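# Set the drink can upright on the square coaster

## Task

Put the drink can standing upright at the centre of the square coaster, so that the can sits on that coaster and the coaster itself lies either on the table or on top of the other coaster.

## Robot and tools

Robot: two arms, left_arm (on the +y side, base near (+0.023, +0.373, 0) m) and right_arm (base near (+0.046, -0.389, 0) m). left_arm carries a five-finger left hand, right_arm a five-finger right hand. A post stands behind the arms. Loose objects may occasionally get nudged by outside pushes.

Scene frame: origin at table-top height, midway between the nominal bases; +x points out over the table, +z up, +y toward left_arm. Camera image left/right do not match arm names. Result positions (m), quaternions (wxyz) and velocities (m/s, rad/s) are in this frame and can be off by a few cm.

Hand point: a point fixed to the palm, 0.15 m out from the wrist flange along the fingers and 0.05 m in front of the palm. Its +z runs along straight fingers, +y out of the palm, +x across the palm away from the thumb on the right hand (toward the thumb on the left hand). Straight fingers extend 0.06-0.07 m past it and sit 0.06 m behind it along -y. A wrist bracket on the little-finger side can strike things, and with fingers level the wrist may hang lower than the hand and reach the table first.

The 28-number row (all values -1 to 1), used by execute_actions and move: left arm dx, dy, dz, rx, ry, rz; left hand little, ring, middle, index, thumb_bend, thumb_turn, force_limit, speed; then the same fourteen for the right arm. Pose numbers are offsets, not poses: they count from that arm's current Hand target, along that Hand target's own axes. 1.0 equals 0.6 m for dx/dy/dz and 180 degrees for the rotation vector rx/ry/rz. All-zero pose numbers mean no new request for that arm. The orientation actually commanded is clipped to within 32 degrees of the measured one each step.

Hand numbers are absolute targets, not offsets. Fingers and thumb_bend: +1 straight/open, -1 curled/closed. thumb_turn: +1 beside the palm, -1 across in front of it. force_limit maps -1..+1 to about 0..10 N at the fingertip (0..15 N for the two thumb motors). speed rises from near zero at -1 to full at +0.48 and above (full travel 0.49 s); use about -0.94 or lower for a gentle grip. There is no 'no change' value: repeat the last eight numbers you sent for that hand (before any, use hand_measured plus hand_force_limit and hand_speed). With the thumb turned in front, the hand wraps objects about 0.035-0.065 m thick, which suits a can. To tighten, raise force_limit and send a more closed target; to loosen, send one more open than hand_measured.

execute_actions(actions, cameras): actions is a list of actions; each action is up to 15 rows, one per 1/30 s step, the last row held to step 15. Every row in an action is an offset from the pose at that action's start. Images come back only with an empty actions list or when cameras are named.

move(target, speed, blend, stop_force, zero, blocking, cameras): target is one 28-number row, or a list of up to 15 rows, each offset measured from the same starting Hand targets. Hand points travel in straight lines, all arms finishing together, capped at 10 s. speed is m/s (0.002-3.6, default 0.25), one value or one per target. blend in m rounds corners of a list (0 stops at each). stop_force (3-120 N, shared by both arms) ends an arm's path when its wrist sensor feels that much push against the motion; approach slowly (about 0.005 m/s) for a soft touch. zero chooses whether the sensor is rezeroed first. blocking=false returns early but cannot combine with stop_force. Paths do not avoid obstacles; a path passing close to an arm's base axis is refused. The move: line reports done, off_target, moving, held or fault and any limits (paced, held).

wait(seconds) lets time pass; stop brakes a running move; zoom_image(camera, region [x0,y0,x1,y1], at most 504x504) enlarges part of the latest image from cam_high, cam_low, cam_left_wrist or cam_right_wrist; show_instructions shows the reference pages; zero_wrist_force(arm) rezeroes one wrist sensor; finished_scene ends the scene for good.

Reading results: Hand target is the last commanded pose after clipping; the hand often stops a little short, so resend the missing distance. hand_measured, hand_stopped_by (moving, target, force, stalled, fault) and hand_load_n follow the finger order above; a lost grip shows as hand_load_n near 0. Wrist force/torque are in the hand's own axes.

Avoid: dropping the can even a few mm, releasing it while it moves, knocking anything off the table, hard hits on the table or post, arms pressing each other or one hand gripping the other. A firm contact past its target, forces near 150 N, or wrist torques beyond roughly 11-14 N m trigger a 10 s arm stop. Long held loads or stretched arms heat motors (MOTOR HOT at 70 °C, forced stop at 85 °C). Before finishing, the can must stand upright on the coaster unsupported.

Each tool is called by a JSON object that holds its "api" and its "payload", one argument or row to a line.

Reference images:

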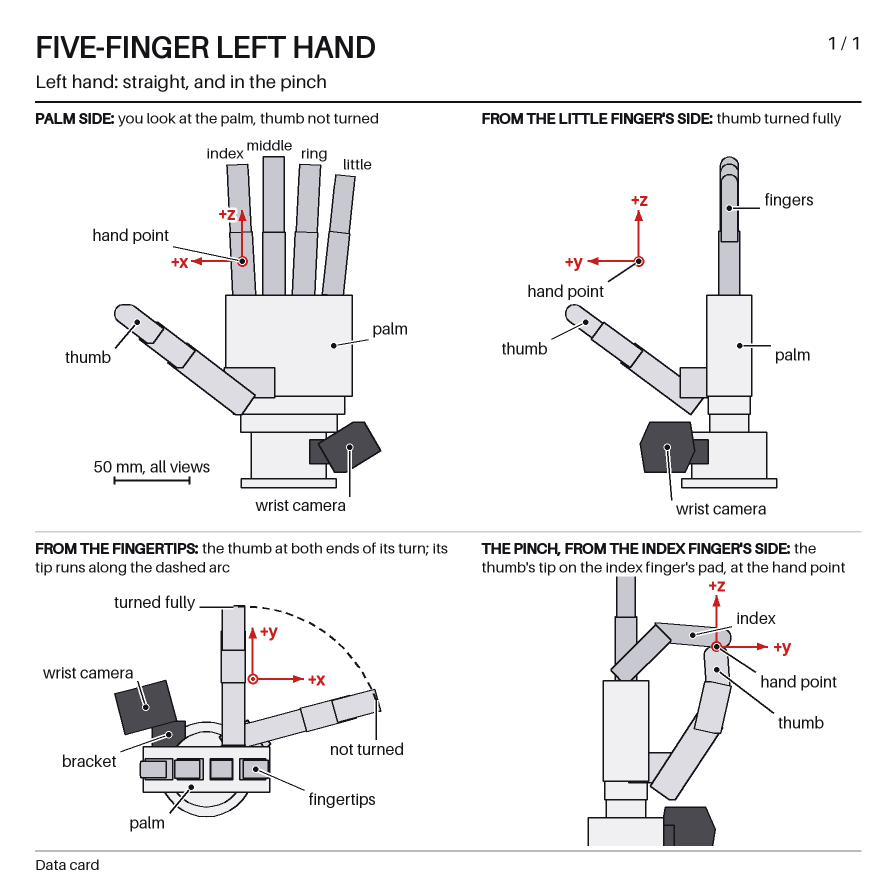

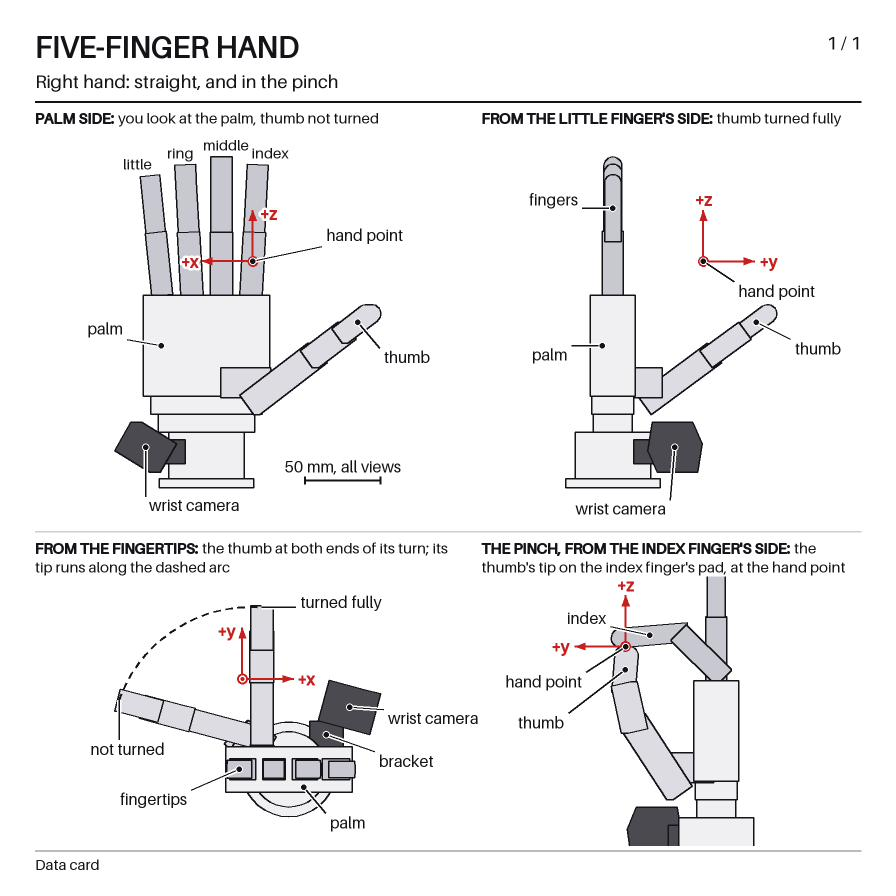

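## Session

{"api": "execute_actions", "payload": {
  "actions": []
}}

Scene clock: 0.00 s.
left_arm: end_effector_position=(+0.2556, +0.0079, +0.3425) hand_measured=(+1.000, +1.000, +1.000, +1.000, +1.000, +1.000) hand_load_n=(+0.0, +0.0, +0.0, +0.0, +0.0, +0.0) hand_stopped_by=(target, target, target, target, target, target) hand_force_limit=0.00 hand_speed=-0.80 end_effector_quat_wxyz=(+0.176, -0.115, +0.946, -0.245) | right_arm: end_effector_position=(+1.0176, -0.2730, +0.1492) hand_measured=(+1.000, +1.000, +1.000, +1.000, +1.000, +1.000) hand_load_n=(+0.0, +0.0, +0.0, +0.0, +0.0, +0.0) hand_stopped_by=(target, target, target, target, target, target) hand_force_limit=0.00 hand_speed=-0.80 end_effector_quat_wxyz=(+0.391, -0.369, +0.627, -0.564)
Joint positions: left_arm=[2.473 -1.602 -1.399 2.036 -1.474 3.782] | right_arm=[0.082 -0.544 0.699 -0.089 2.075 -3.035]
Joint velocities: within noise
Joint torques (N m): no reading
Motor temperatures (°C): left_arm=[26 32 28 34 35 34] | right_arm=[29 28 29 31 33 31]
Wrist force (N): no reading
Wrist torque (N m): no reading
Wrist force, peak (N): no reading
Hand target: left_arm +0.2556, +0.0079, +0.3425; +0.176, -0.115, +0.946, -0.245 | right_arm +1.0176, -0.2730, +0.1492; +0.391, -0.369, +0.627, -0.564

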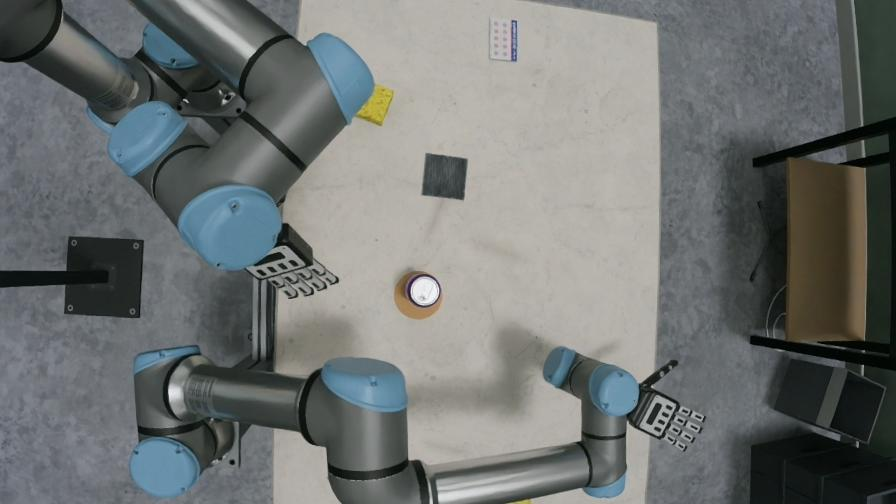

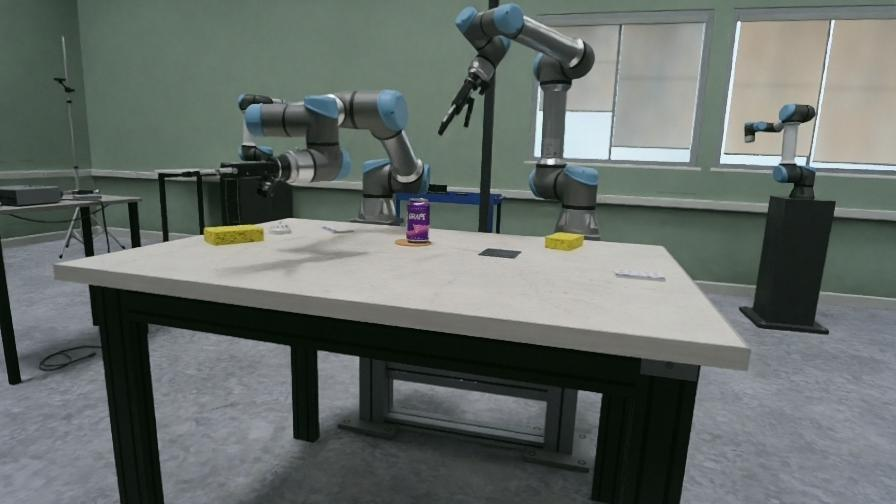

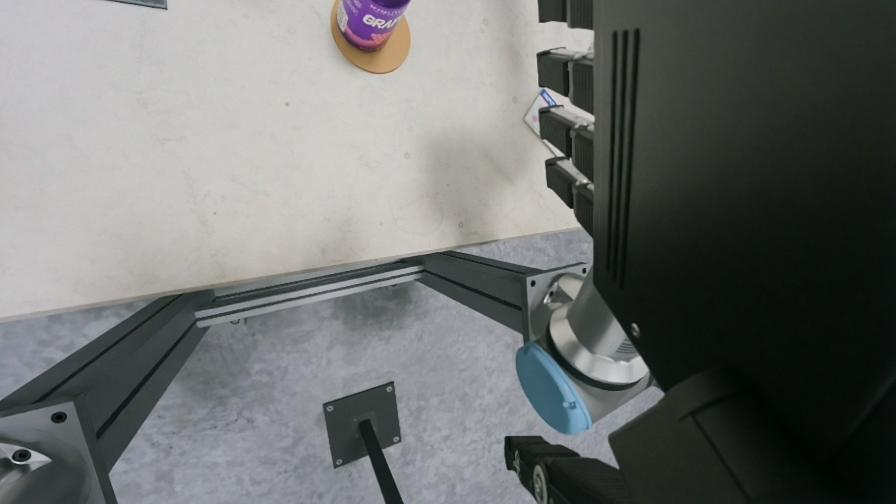

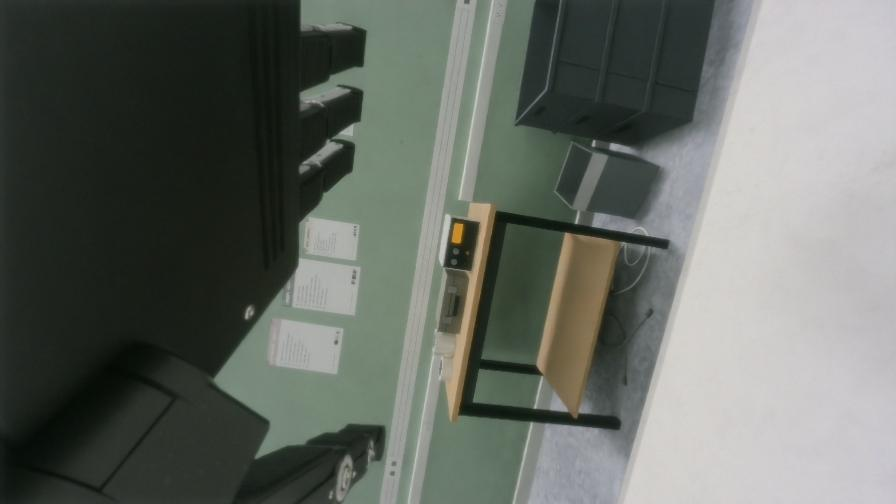

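{"api": "move", "payload": {
  "target": [-0.2263, 0.0115, 0.2172, -0.1594, 0.1145, 0.0748, 1,1,1,1,1,-1, 0.0, 0.0, 0,0,0,0,0,0, 1,1,1,1,1,1, 0.0, -0.8],
  "speed": 0.2,
  "cameras": ["all"]
}}

Scene clock: 12.33 s.
left_arm: end_effector_position=(+0.4293, -0.0001, +0.2700) hand_measured=(+1.000, +1.000, +1.000, +1.000, +1.000, -1.000) hand_load_n=(+0.0, +0.0, +0.0, +0.0, +0.0, +0.0) hand_stopped_by=(target, target, target, target, target, target) hand_force_limit=0.00 hand_speed=0.00 end_effector_quat_wxyz=(+0.000, +0.000, +1.000, +0.001) | right_arm: end_effector_position=(+1.0176, -0.2730, +0.1492) hand_measured=(+1.000, +1.000, +1.000, +1.000, +1.000, +1.000) hand_load_n=(+0.0, +0.0, -0.5, +0.0, +0.0, +0.0) hand_stopped_by=(target, target, target, target, target, target) hand_force_limit=0.00 hand_speed=-0.80 end_effector_quat_wxyz=(+0.391, -0.369, +0.627, -0.564)
Joint positions: left_arm=[2.569 -2.407 -0.55 1.384 -1.572 4.151] | right_arm=[0.082 -0.544 0.699 -0.089 2.075 -3.035]
Joint torques (N m): left_arm=[-9.42 46.28 26.41 -5.01 -2.62 1.42] | right_arm=[0.98 -64.26 -19.57 -1.19 -0.08 0.19]
Wrist force (N): left_arm=[0.0 -1.0 0.5] | right_arm=[0.2 -0.3 -0.2]
Wrist torque (N m): left_arm=[-0.10 0.01 0.01] | right_arm=[-0.06 -0.03 0.00]
Wrist force, peak (N): left_arm=[-0.5 -1.4 0.8] | right_arm=[0.1 -1.0 -0.5]
Hand target: left_arm +0.4293, -0.0001, +0.2700; +0.000, +0.000, +1.000, +0.001 | right_arm +1.0176, -0.2730, +0.1492; +0.391, -0.369, +0.627, -0.564
Off the commanded pose: left_arm 0.000 m, 0 deg | right_arm 0.000 m, 0 deg.
move: done

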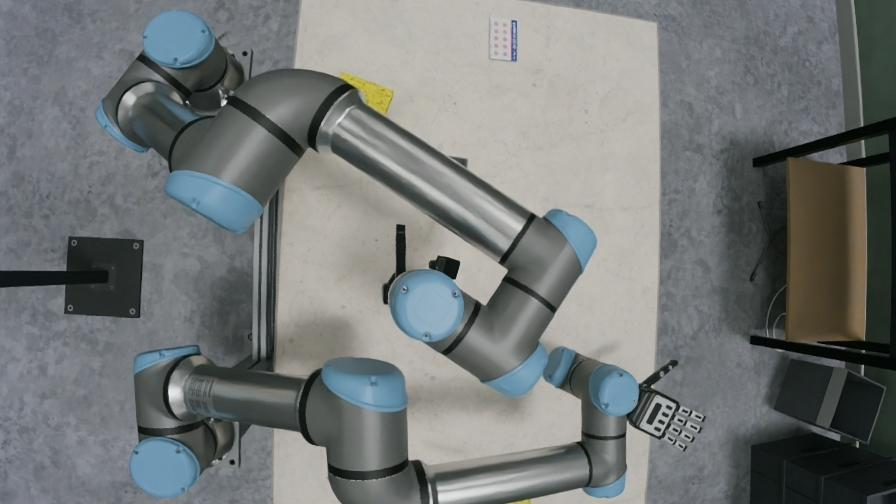

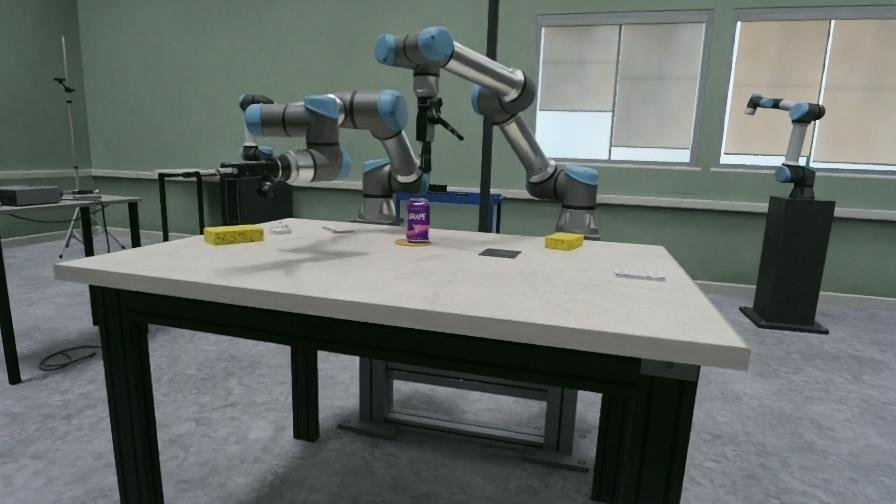

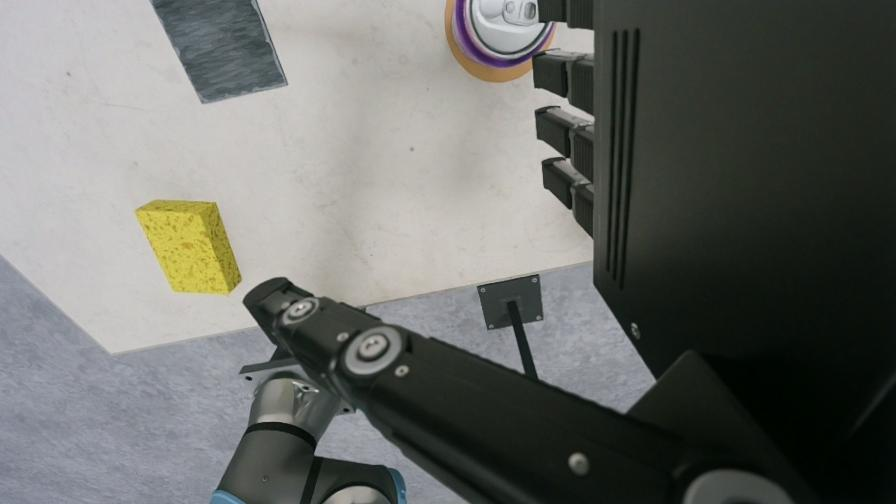

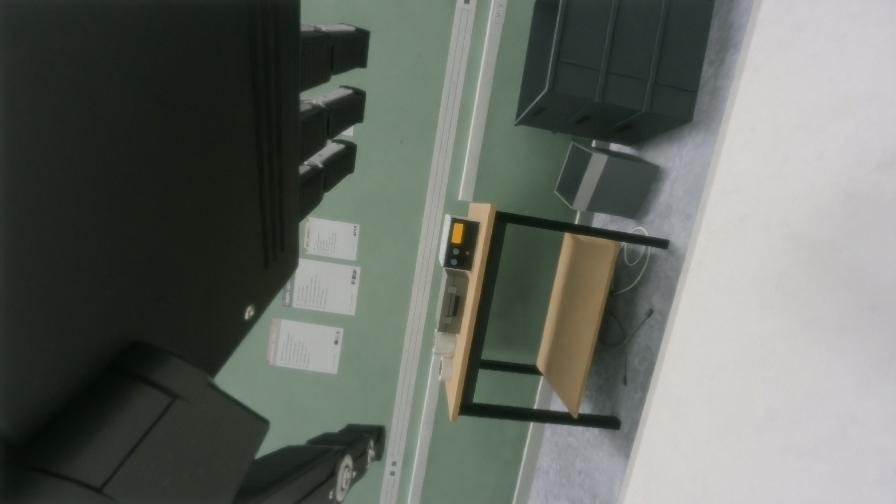

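{"api": "move", "payload": {
  "target": [-0.085, -0.125, 0, 0,0,0, 1,1,1,1,1,-1, 0.0, 0.0, 0,0,0,0,0,0, 1,1,1,1,1,1, 0.0, -0.8],
  "speed": 0.2,
  "cameras": ["cam_high","cam_low","cam_left_wrist"]
}}

Scene clock: 23.27 s.
left_arm: end_effector_position=(+0.4790, -0.0739, +0.2690) hand_measured=(+1.000, +1.000, +1.000, +1.000, +1.000, -1.000) hand_load_n=(+0.0, +0.0, +0.0, +0.0, +0.0, +0.0) hand_stopped_by=(target, target, target, target, target, target) hand_force_limit=0.00 hand_speed=0.00 end_effector_quat_wxyz=(+0.092, +0.013, +0.992, -0.091) | right_arm: end_effector_position=(+1.0176, -0.2730, +0.1492) hand_measured=(+1.000, +1.000, +1.000, +1.000, +1.000, +1.000) hand_load_n=(-0.5, +0.0, +0.0, +0.0, +0.0, -0.5) hand_stopped_by=(target, target, target, target, target, target) hand_force_limit=0.00 hand_speed=-0.80 end_effector_quat_wxyz=(+0.391, -0.369, +0.627, -0.564)
Joint positions: left_arm=[2.533 -2.628 -0.035 1.347 -1.521 4.135] | right_arm=[0.082 -0.544 0.699 -0.089 2.075 -3.035]
Joint torques (N m): left_arm=[-9.72 51.09 26.09 0.84 3.04 -1.46] | right_arm=[1.55 -64.56 -19.82 -1.2 -0.1 0.14]
Wrist force (N): left_arm=[0.3 -0.6 0.6] | right_arm=[0.3 -0.3 -0.1]
Wrist torque (N m): left_arm=[-0.07 -0.05 0.07] | right_arm=[-0.06 -0.05 0.01]
Wrist force, peak (N): left_arm=[-0.1 -1.2 1.8] | right_arm=[0.4 -0.7 -0.4]
Hand target: left_arm +0.4802, -0.0752, +0.2698; +0.000, +0.000, +1.000, +0.001 | right_arm +1.0176, -0.2730, +0.1492; +0.391, -0.369, +0.627, -0.564
Off the commanded pose: left_arm 0.002 m, 15 deg | right_arm 0.000 m, 0 deg.
elbow stopped short (left arm): the move would have taken joint 3 (elbow) straighter than the controller allows.
move: off_target (left_arm)

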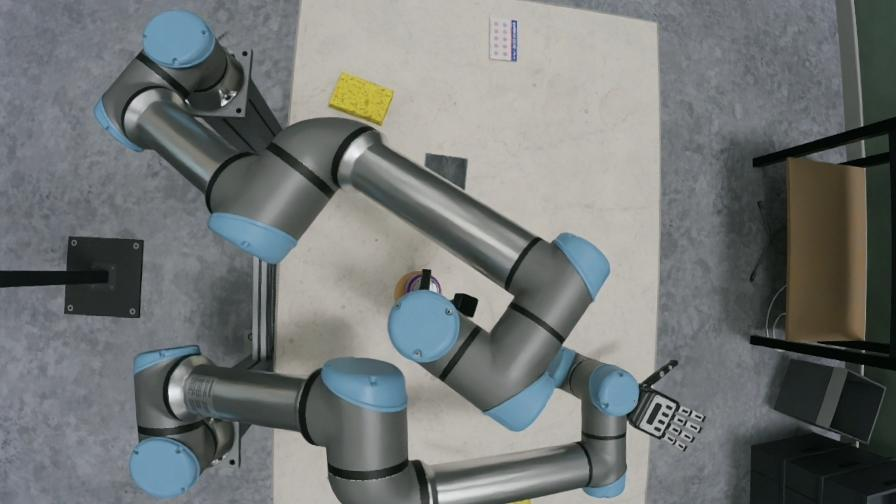

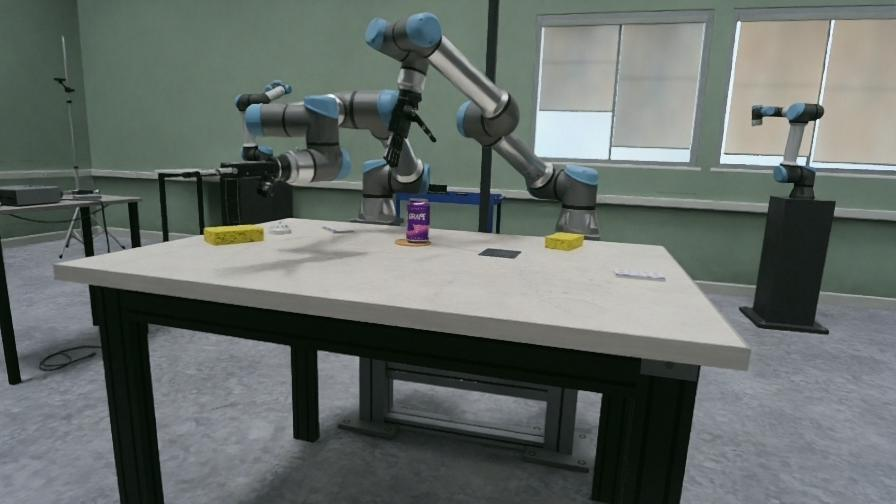

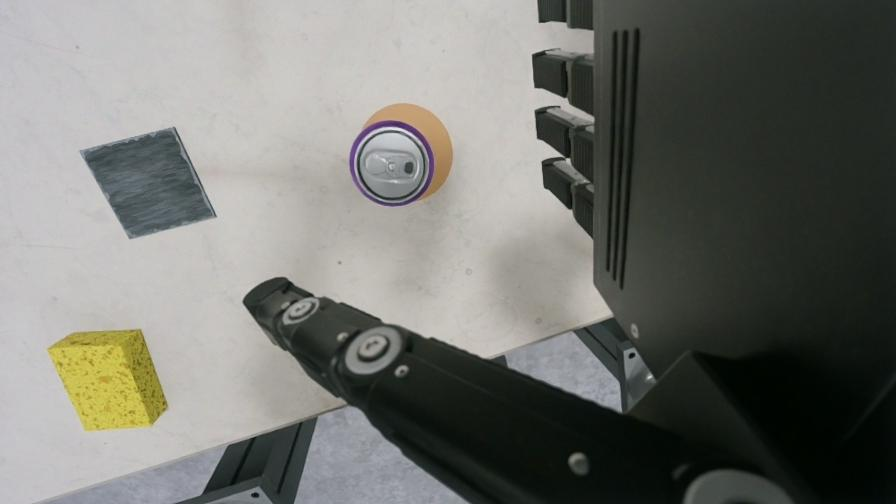

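{"api": "move", "payload": {
  "target": [0, 0, 0.1, 0,0,0, 1,1,1,1,1,-1, 0.0, 0.0, 0,0,0,0,0,0, 1,1,1,1,1,1, 0.0, -0.8],
  "speed": 0.1,
  "cameras": ["cam_high","cam_low","cam_left_wrist"]
}}

Scene clock: 27.43 s.
left_arm: end_effector_position=(+0.4790, -0.0738, +0.2094) hand_measured=(+1.000, +1.000, +1.000, +1.000, +1.000, -1.000) hand_load_n=(+0.0, +0.0, +0.0, +0.5, +0.0, +0.0) hand_stopped_by=(target, target, target, target, target, target) hand_force_limit=0.00 hand_speed=0.00 end_effector_quat_wxyz=(+0.048, +0.007, +0.998, -0.048) | right_arm: end_effector_position=(+1.0176, -0.2730, +0.1492) hand_measured=(+1.000, +1.000, +1.000, +1.000, +1.000, +1.000) hand_load_n=(+0.0, +0.0, +0.0, +0.0, +0.0, +0.0) hand_stopped_by=(target, target, target, target, target, target) hand_force_limit=0.00 hand_speed=-0.80 end_effector_quat_wxyz=(+0.391, -0.369, +0.627, -0.564)
Joint positions: left_arm=[2.525 -2.727 -0.035 1.325 -1.545 4.119] | right_arm=[0.082 -0.544 0.699 -0.089 2.075 -3.035]
Joint torques (N m): left_arm=[-9.3 53.99 19.93 -5.05 -2.48 -1.58] | right_arm=[0.31 -64.02 -20.49 -0.99 -0.01 0.16]
Wrist force (N): left_arm=[0.2 -0.6 0.6] | right_arm=[0.3 -0.3 -0.3]
Wrist torque (N m): left_arm=[-0.07 -0.02 0.06] | right_arm=[-0.03 -0.03 0.01]
Wrist force, peak (N): left_arm=[0.3 -0.6 1.0] | right_arm=[0.2 -0.7 -0.8]
Hand target: left_arm +0.4802, -0.0751, +0.2098; +0.000, +0.000, +1.000, +0.001 | right_arm +1.0176, -0.2730, +0.1492; +0.391, -0.369, +0.627, -0.564
Off the commanded pose: left_arm 0.002 m, 8 deg | right_arm 0.000 m, 0 deg.
elbow stopped short (left arm): the move would have taken joint 3 (elbow) straighter than the controller allows.
move: off_target (left_arm)

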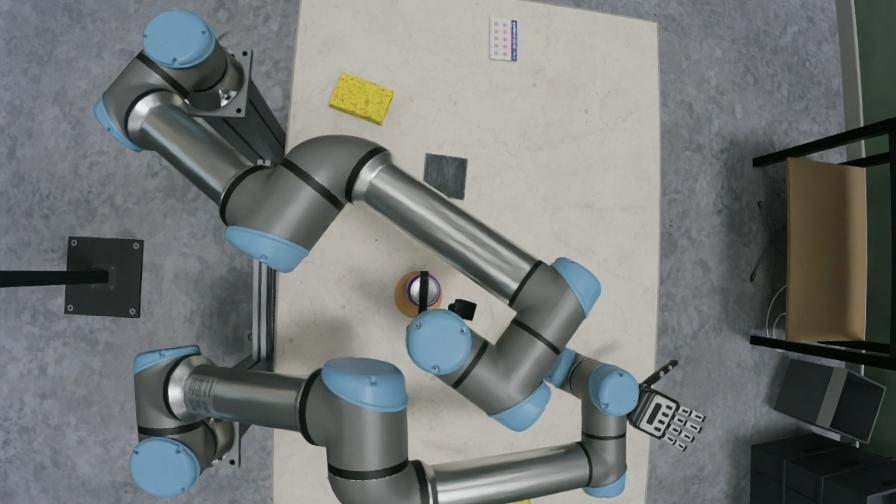

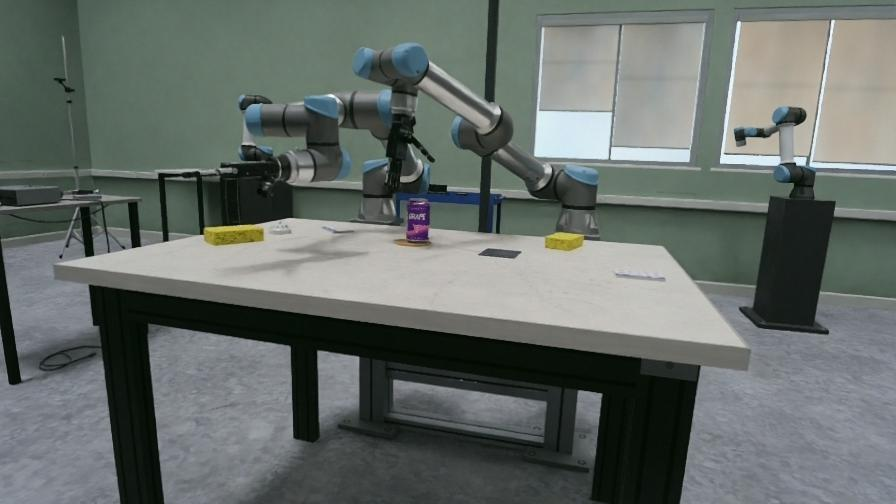

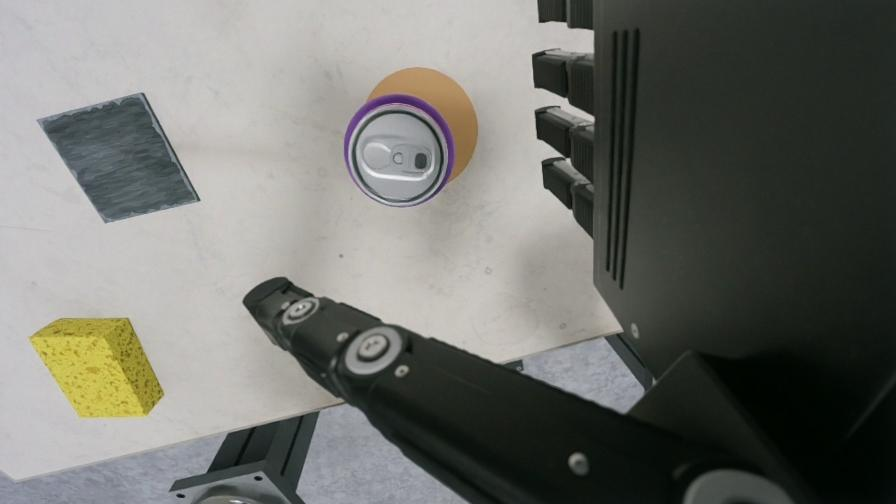

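{"api": "zoom_image", "payload": {
  "camera": "cam_high",
  "region": [370, 240, 500, 340]
}}

{"api": "zoom_image", "payload": {
  "camera": "cam_low",
  "region": [350, 100, 500, 260]
}}

Scaled by 3.877 from the camera's image (finer frame: 1280x720).

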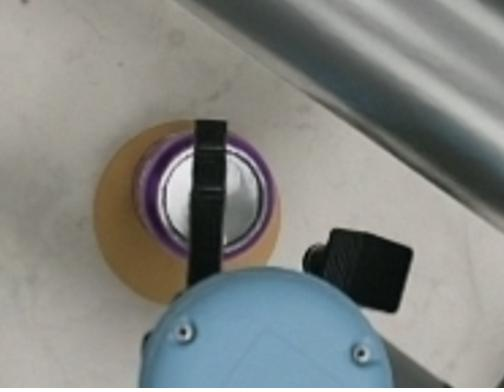

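Scaled by 3.150 from the camera's image (finer frame: 1280x720).

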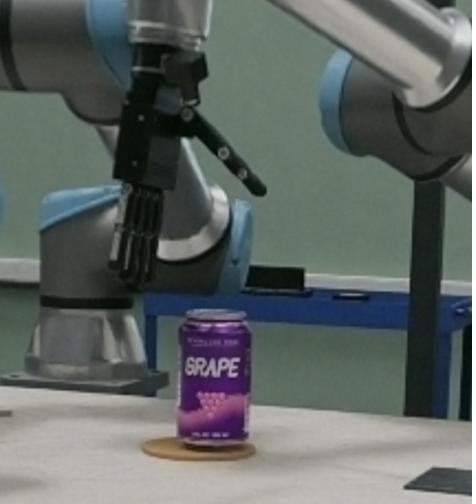

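{"api": "move", "payload": {
  "target": [0.012, 0.02, 0.0167, 0,0,0, 1,1,1,1,1,-1, 0.0, 0.0, 0,0,0,0,0,0, 1,1,1,1,1,1, 0.0, -0.8],
  "speed": 0.1,
  "cameras": ["cam_high","cam_low","cam_left_wrist"]
}}

{"api": "zoom_image", "payload": {
  "camera": "cam_high",
  "region": [370, 240, 500, 340]
}}

{"api": "zoom_image", "payload": {
  "camera": "cam_low",
  "region": [350, 100, 500, 260]
}}

Scene clock: 33.40 s.
left_arm: end_effector_position=(+0.4719, -0.0620, +0.1993) hand_measured=(+1.000, +1.000, +1.000, +1.000, +1.000, -1.000) hand_load_n=(+0.0, +0.0, +0.0, +0.0, +0.0, +0.0) hand_stopped_by=(target, target, target, target, target, target) hand_force_limit=0.00 hand_speed=0.00 end_effector_quat_wxyz=(+0.019, +0.003, +1.000, -0.019) | right_arm: end_effector_position=(+1.0176, -0.2730, +0.1492) hand_measured=(+1.000, +1.000, +1.000, +1.000, +1.000, +1.000) hand_load_n=(+0.0, +0.0, -0.5, +0.0, +0.0, +0.0) hand_stopped_by=(target, target, target, target, target, target) hand_force_limit=0.00 hand_speed=-0.80 end_effector_quat_wxyz=(+0.391, -0.369, +0.627, -0.564)
Joint positions: left_arm=[2.528 -2.755 -0.035 1.273 -1.561 4.116] | right_arm=[0.082 -0.544 0.699 -0.089 2.075 -3.035]
Joint torques (N m): left_arm=[7.73 55.97 7.19 -5.28 -2.6 -1.51] | right_arm=[-0.53 -63.96 -21.37 -1.18 0.12 0.22]
Wrist force (N): left_arm=[0.2 -0.7 0.8] | right_arm=[0.3 -0.2 -0.3]
Wrist torque (N m): left_arm=[-0.09 -0.02 0.06] | right_arm=[-0.03 -0.03 0.01]
Wrist force, peak (N): left_arm=[0.3 -0.7 0.8] | right_arm=[0.7 -0.6 -0.3]
Hand target: left_arm +0.4730, -0.0630, +0.1998; +0.000, +0.000, +1.000, +0.001 | right_arm +1.0176, -0.2730, +0.1492; +0.391, -0.369, +0.627, -0.564
Off the commanded pose: left_arm 0.002 m, 3 deg | right_arm 0.000 m, 0 deg.
elbow stopped short (left arm): the move would have taken joint 3 (elbow) straighter than the controller allows.
move: off_target (left_arm)

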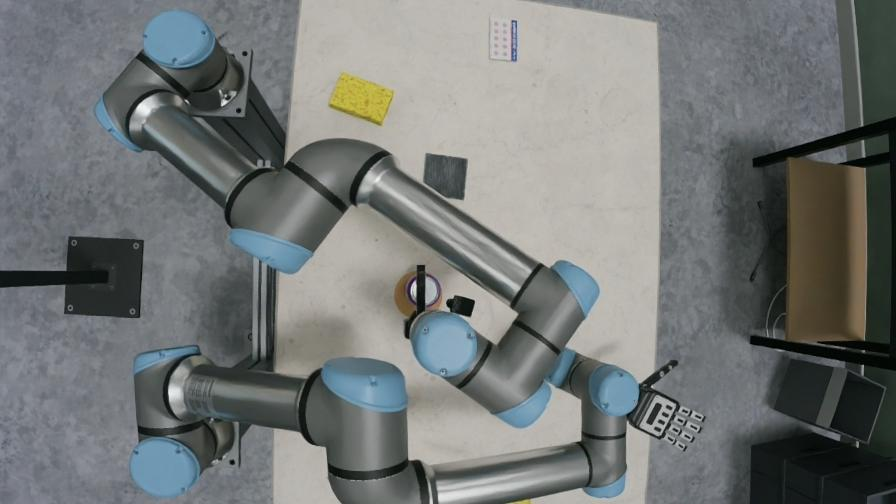

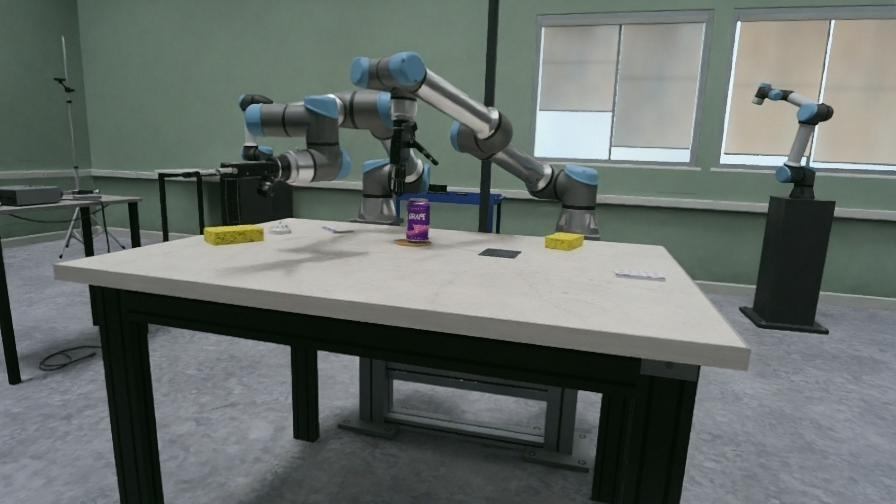

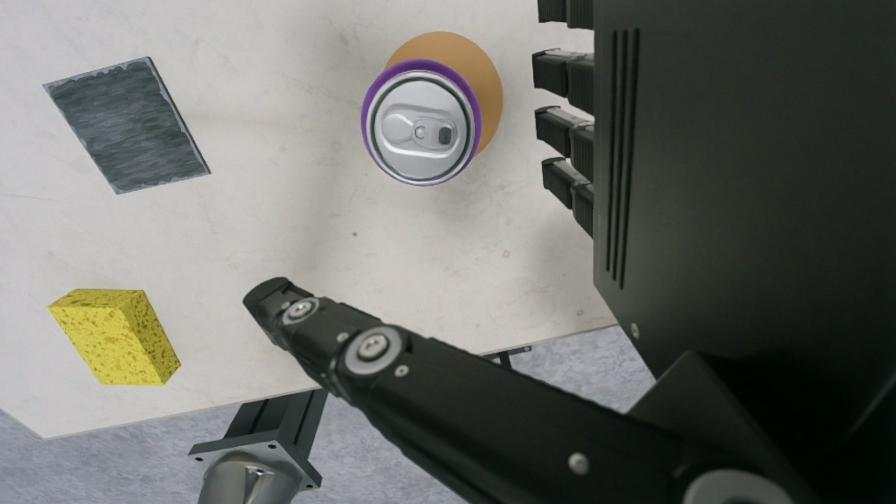

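Scaled by 3.877 from the camera's image (finer frame: 1280x720).

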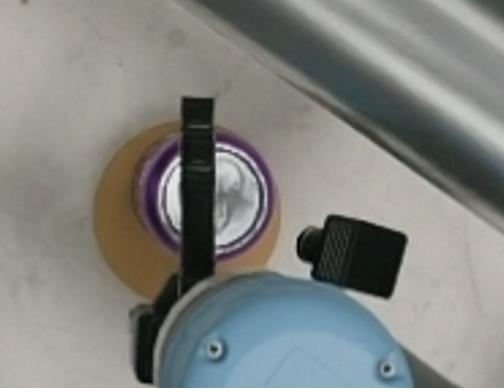

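Scaled by 3.150 from the camera's image (finer frame: 1280x720).

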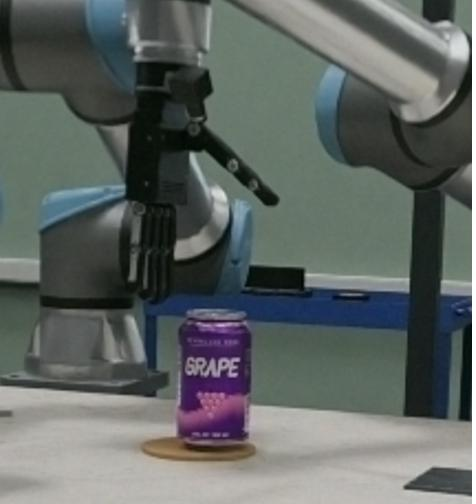

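{"api": "move", "payload": {
  "target": [-0.0017, 0, 0.133, 0,0,0, 1,1,1,1,1,-1, 0.0, 0.0, 0,0,0,0,0,0, 1,1,1,1,1,1, 0.0, -0.8],
  "speed": 0.08,
  "stop_force": 8,
  "cameras": ["cam_high","cam_low","cam_left_wrist"]
}}

{"api": "zoom_image", "payload": {
  "camera": "cam_high",
  "region": [370, 240, 500, 340]
}}

{"api": "zoom_image", "payload": {
  "camera": "cam_low",
  "region": [350, 100, 500, 260]
}}

Scene clock: 45.20 s.
left_arm: end_effector_position=(+0.4739, -0.0629, +0.1200) hand_measured=(+1.000, +1.000, +1.000, +1.000, +1.000, -1.000) hand_load_n=(+0.0, +0.0, +0.0, +0.0, +0.0, +0.0) hand_stopped_by=(target, target, target, target, target, target) hand_force_limit=0.00 hand_speed=0.00 end_effector_quat_wxyz=(+0.000, +0.000, +1.000, +0.001) | right_arm: end_effector_position=(+1.0176, -0.2730, +0.1492) hand_measured=(+1.000, +1.000, +1.000, +1.000, +1.000, +1.000) hand_load_n=(+0.0, +0.0, +0.0, +0.0, +0.0, -0.5) hand_stopped_by=(target, target, target, target, target, target) hand_force_limit=0.00 hand_speed=-0.80 end_effector_quat_wxyz=(+0.391, -0.369, +0.627, -0.564)
Joint positions: left_arm=[2.525 -2.72 -0.336 1.484 -1.572 4.107] | right_arm=[0.082 -0.544 0.699 -0.089 2.075 -3.035]
Joint torques (N m): left_arm=[-8.72 58.42 8.51 0.06 -2.71 -1.48] | right_arm=[-0.38 -64.73 -21.35 -0.79 0.09 0.4]
Wrist force (N): left_arm=[0.1 -1.0 0.1] | right_arm=[0.3 -0.7 -0.1]
Wrist torque (N m): left_arm=[-0.11 -0.02 0.07] | right_arm=[-0.10 -0.03 0.00]
Wrist force, peak (N): left_arm=[0.0 -1.1 0.8] | right_arm=[0.1 -0.8 -0.4]
Hand target: left_arm +0.4739, -0.0629, +0.1200; +0.000, +0.000, +1.000, +0.001 | right_arm +1.0176, -0.2730, +0.1492; +0.391, -0.369, +0.627, -0.564
Off the commanded pose: left_arm 0.000 m, 0 deg | right_arm 0.000 m, 0 deg.
move: done

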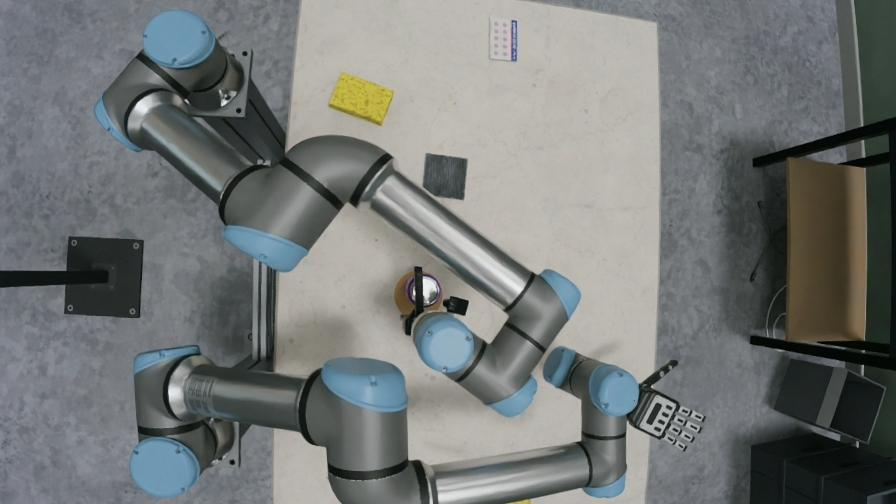

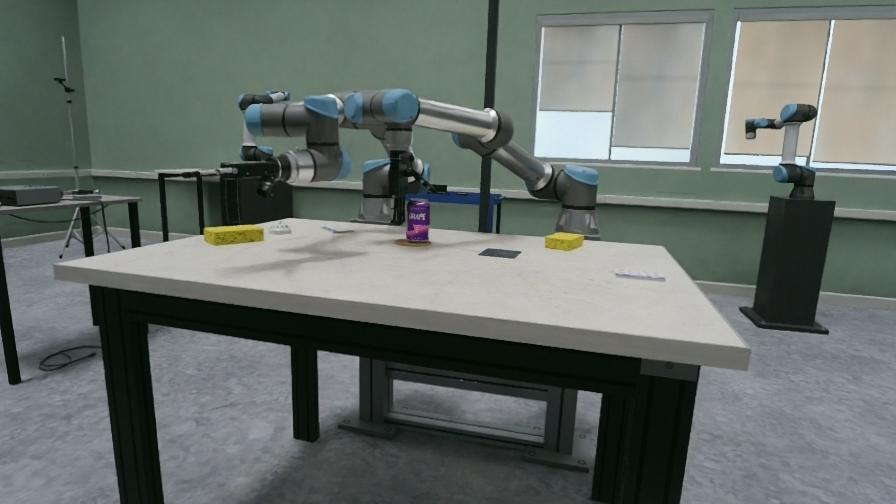

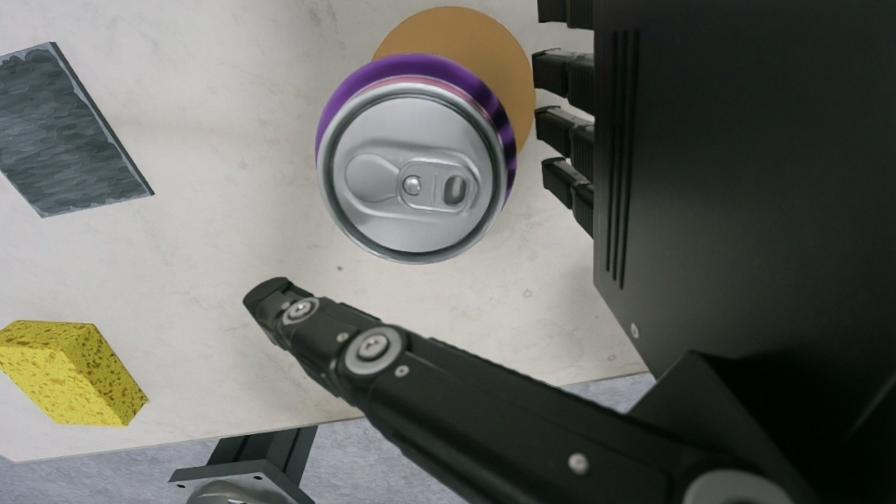

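Scaled by 3.877 from the camera's image (finer frame: 1280x720).

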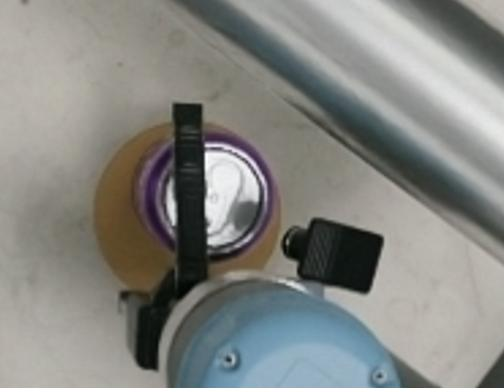

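Scaled by 3.150 from the camera's image (finer frame: 1280x720).

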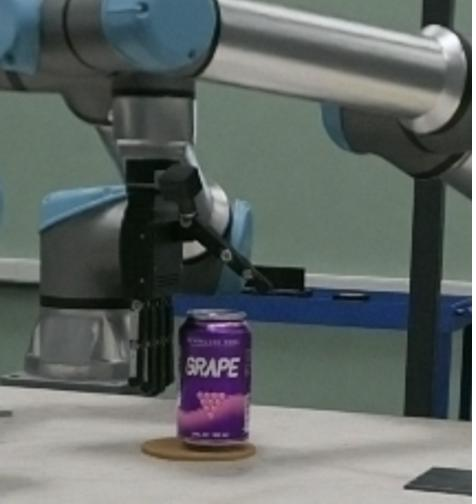

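{"api": "move", "payload": {
  "target": [-0.03, 0, 0, 0,0,0, 1,1,1,1,1,-1, 0.0, 0.0, 0,0,0,0,0,0, 1,1,1,1,1,1, 0.0, -0.8],
  "speed": 0.05,
  "cameras": ["cam_high","cam_low","cam_left_wrist"]
}}

{"api": "zoom_image", "payload": {
  "camera": "cam_high",
  "region": [370, 240, 500, 340]
}}

{"api": "zoom_image", "payload": {
  "camera": "cam_low",
  "region": [350, 100, 500, 260]
}}

Scene clock: 48.67 s.
left_arm: end_effector_position=(+0.4915, -0.0625, +0.1199) hand_measured=(+1.000, +1.000, +1.000, +1.000, +1.000, -1.000) hand_load_n=(+0.0, +0.0, +0.0, +0.0, +0.0, +0.0) hand_stopped_by=(target, target, target, target, target, target) hand_force_limit=0.00 hand_speed=0.00 end_effector_quat_wxyz=(+0.001, +0.001, +1.000, +0.000) | right_arm: end_effector_position=(+1.0176, -0.2730, +0.1492) hand_measured=(+1.000, +1.000, +1.000, +1.000, +1.000, +1.000) hand_load_n=(+0.0, +0.0, +0.0, +0.0, +0.0, -0.5) hand_stopped_by=(target, target, target, target, target, target) hand_force_limit=0.00 hand_speed=-0.80 end_effector_quat_wxyz=(+0.391, -0.369, +0.627, -0.564)
Joint positions: left_arm=[2.54 -2.855 -0.062 1.348 -1.571 4.123] | right_arm=[0.082 -0.544 0.699 -0.089 2.075 -3.035]
Joint torques (N m): left_arm=[7.27 57.01 28.05 -5.2 -2.66 1.4] | right_arm=[0.96 -63.2 -20.2 -1.1 -0.04 0.36]
Wrist force (N): left_arm=[0.0 -0.7 0.3] | right_arm=[0.4 -0.2 -0.2]
Wrist torque (N m): left_arm=[-0.07 0.01 -0.01] | right_arm=[-0.01 -0.05 0.02]
Wrist force, peak (N): left_arm=[0.3 -1.2 0.4] | right_arm=[0.2 -0.8 -0.3]
Hand target: left_arm +0.4919, -0.0629, +0.1200; +0.000, +0.000, +1.000, +0.001 | right_arm +1.0176, -0.2730, +0.1492; +0.391, -0.369, +0.627, -0.564
Off the commanded pose: left_arm 0.001 m, 0 deg | right_arm 0.000 m, 0 deg.
move: done

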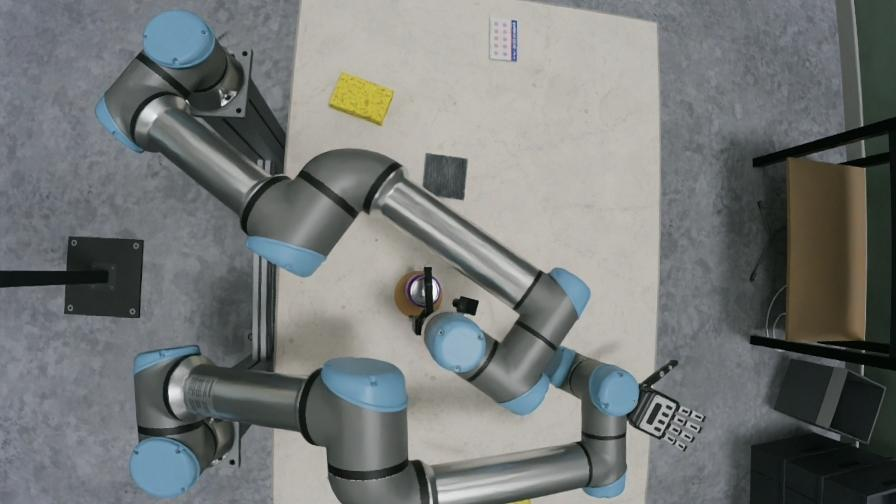

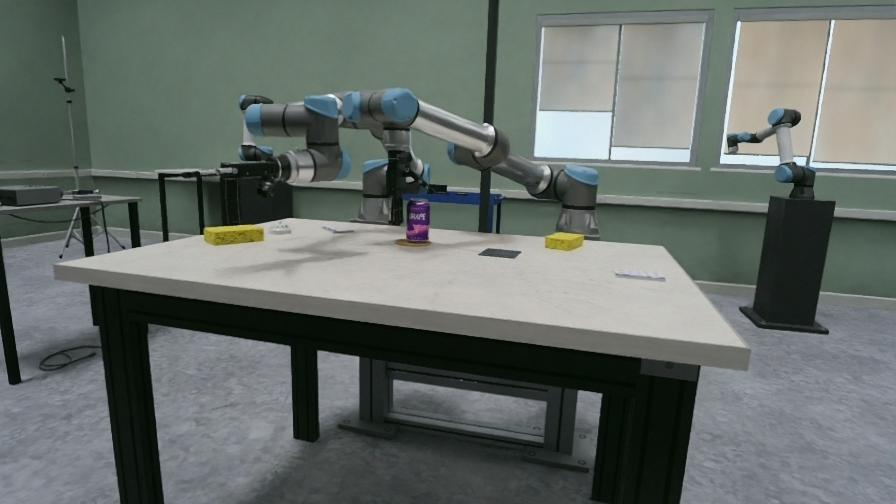

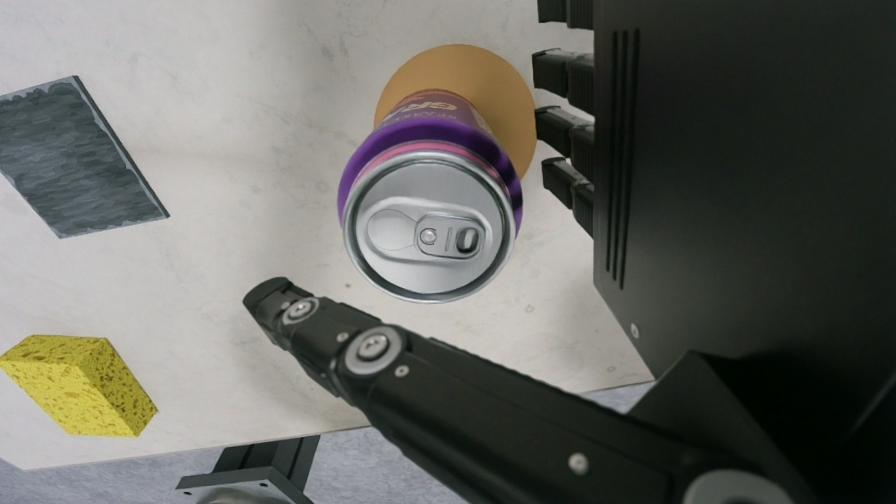

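Scaled by 3.877 from the camera's image (finer frame: 1280x720).

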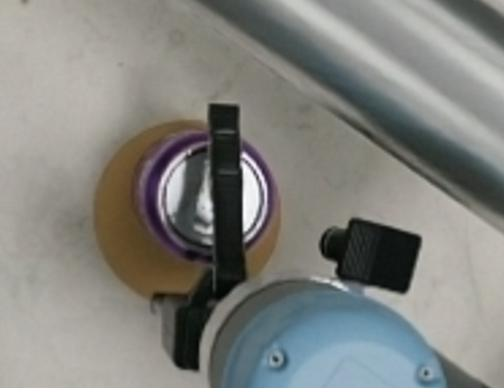

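Scaled by 3.150 from the camera's image (finer frame: 1280x720).

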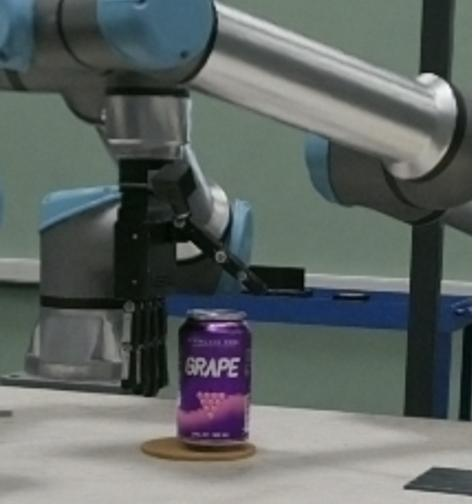

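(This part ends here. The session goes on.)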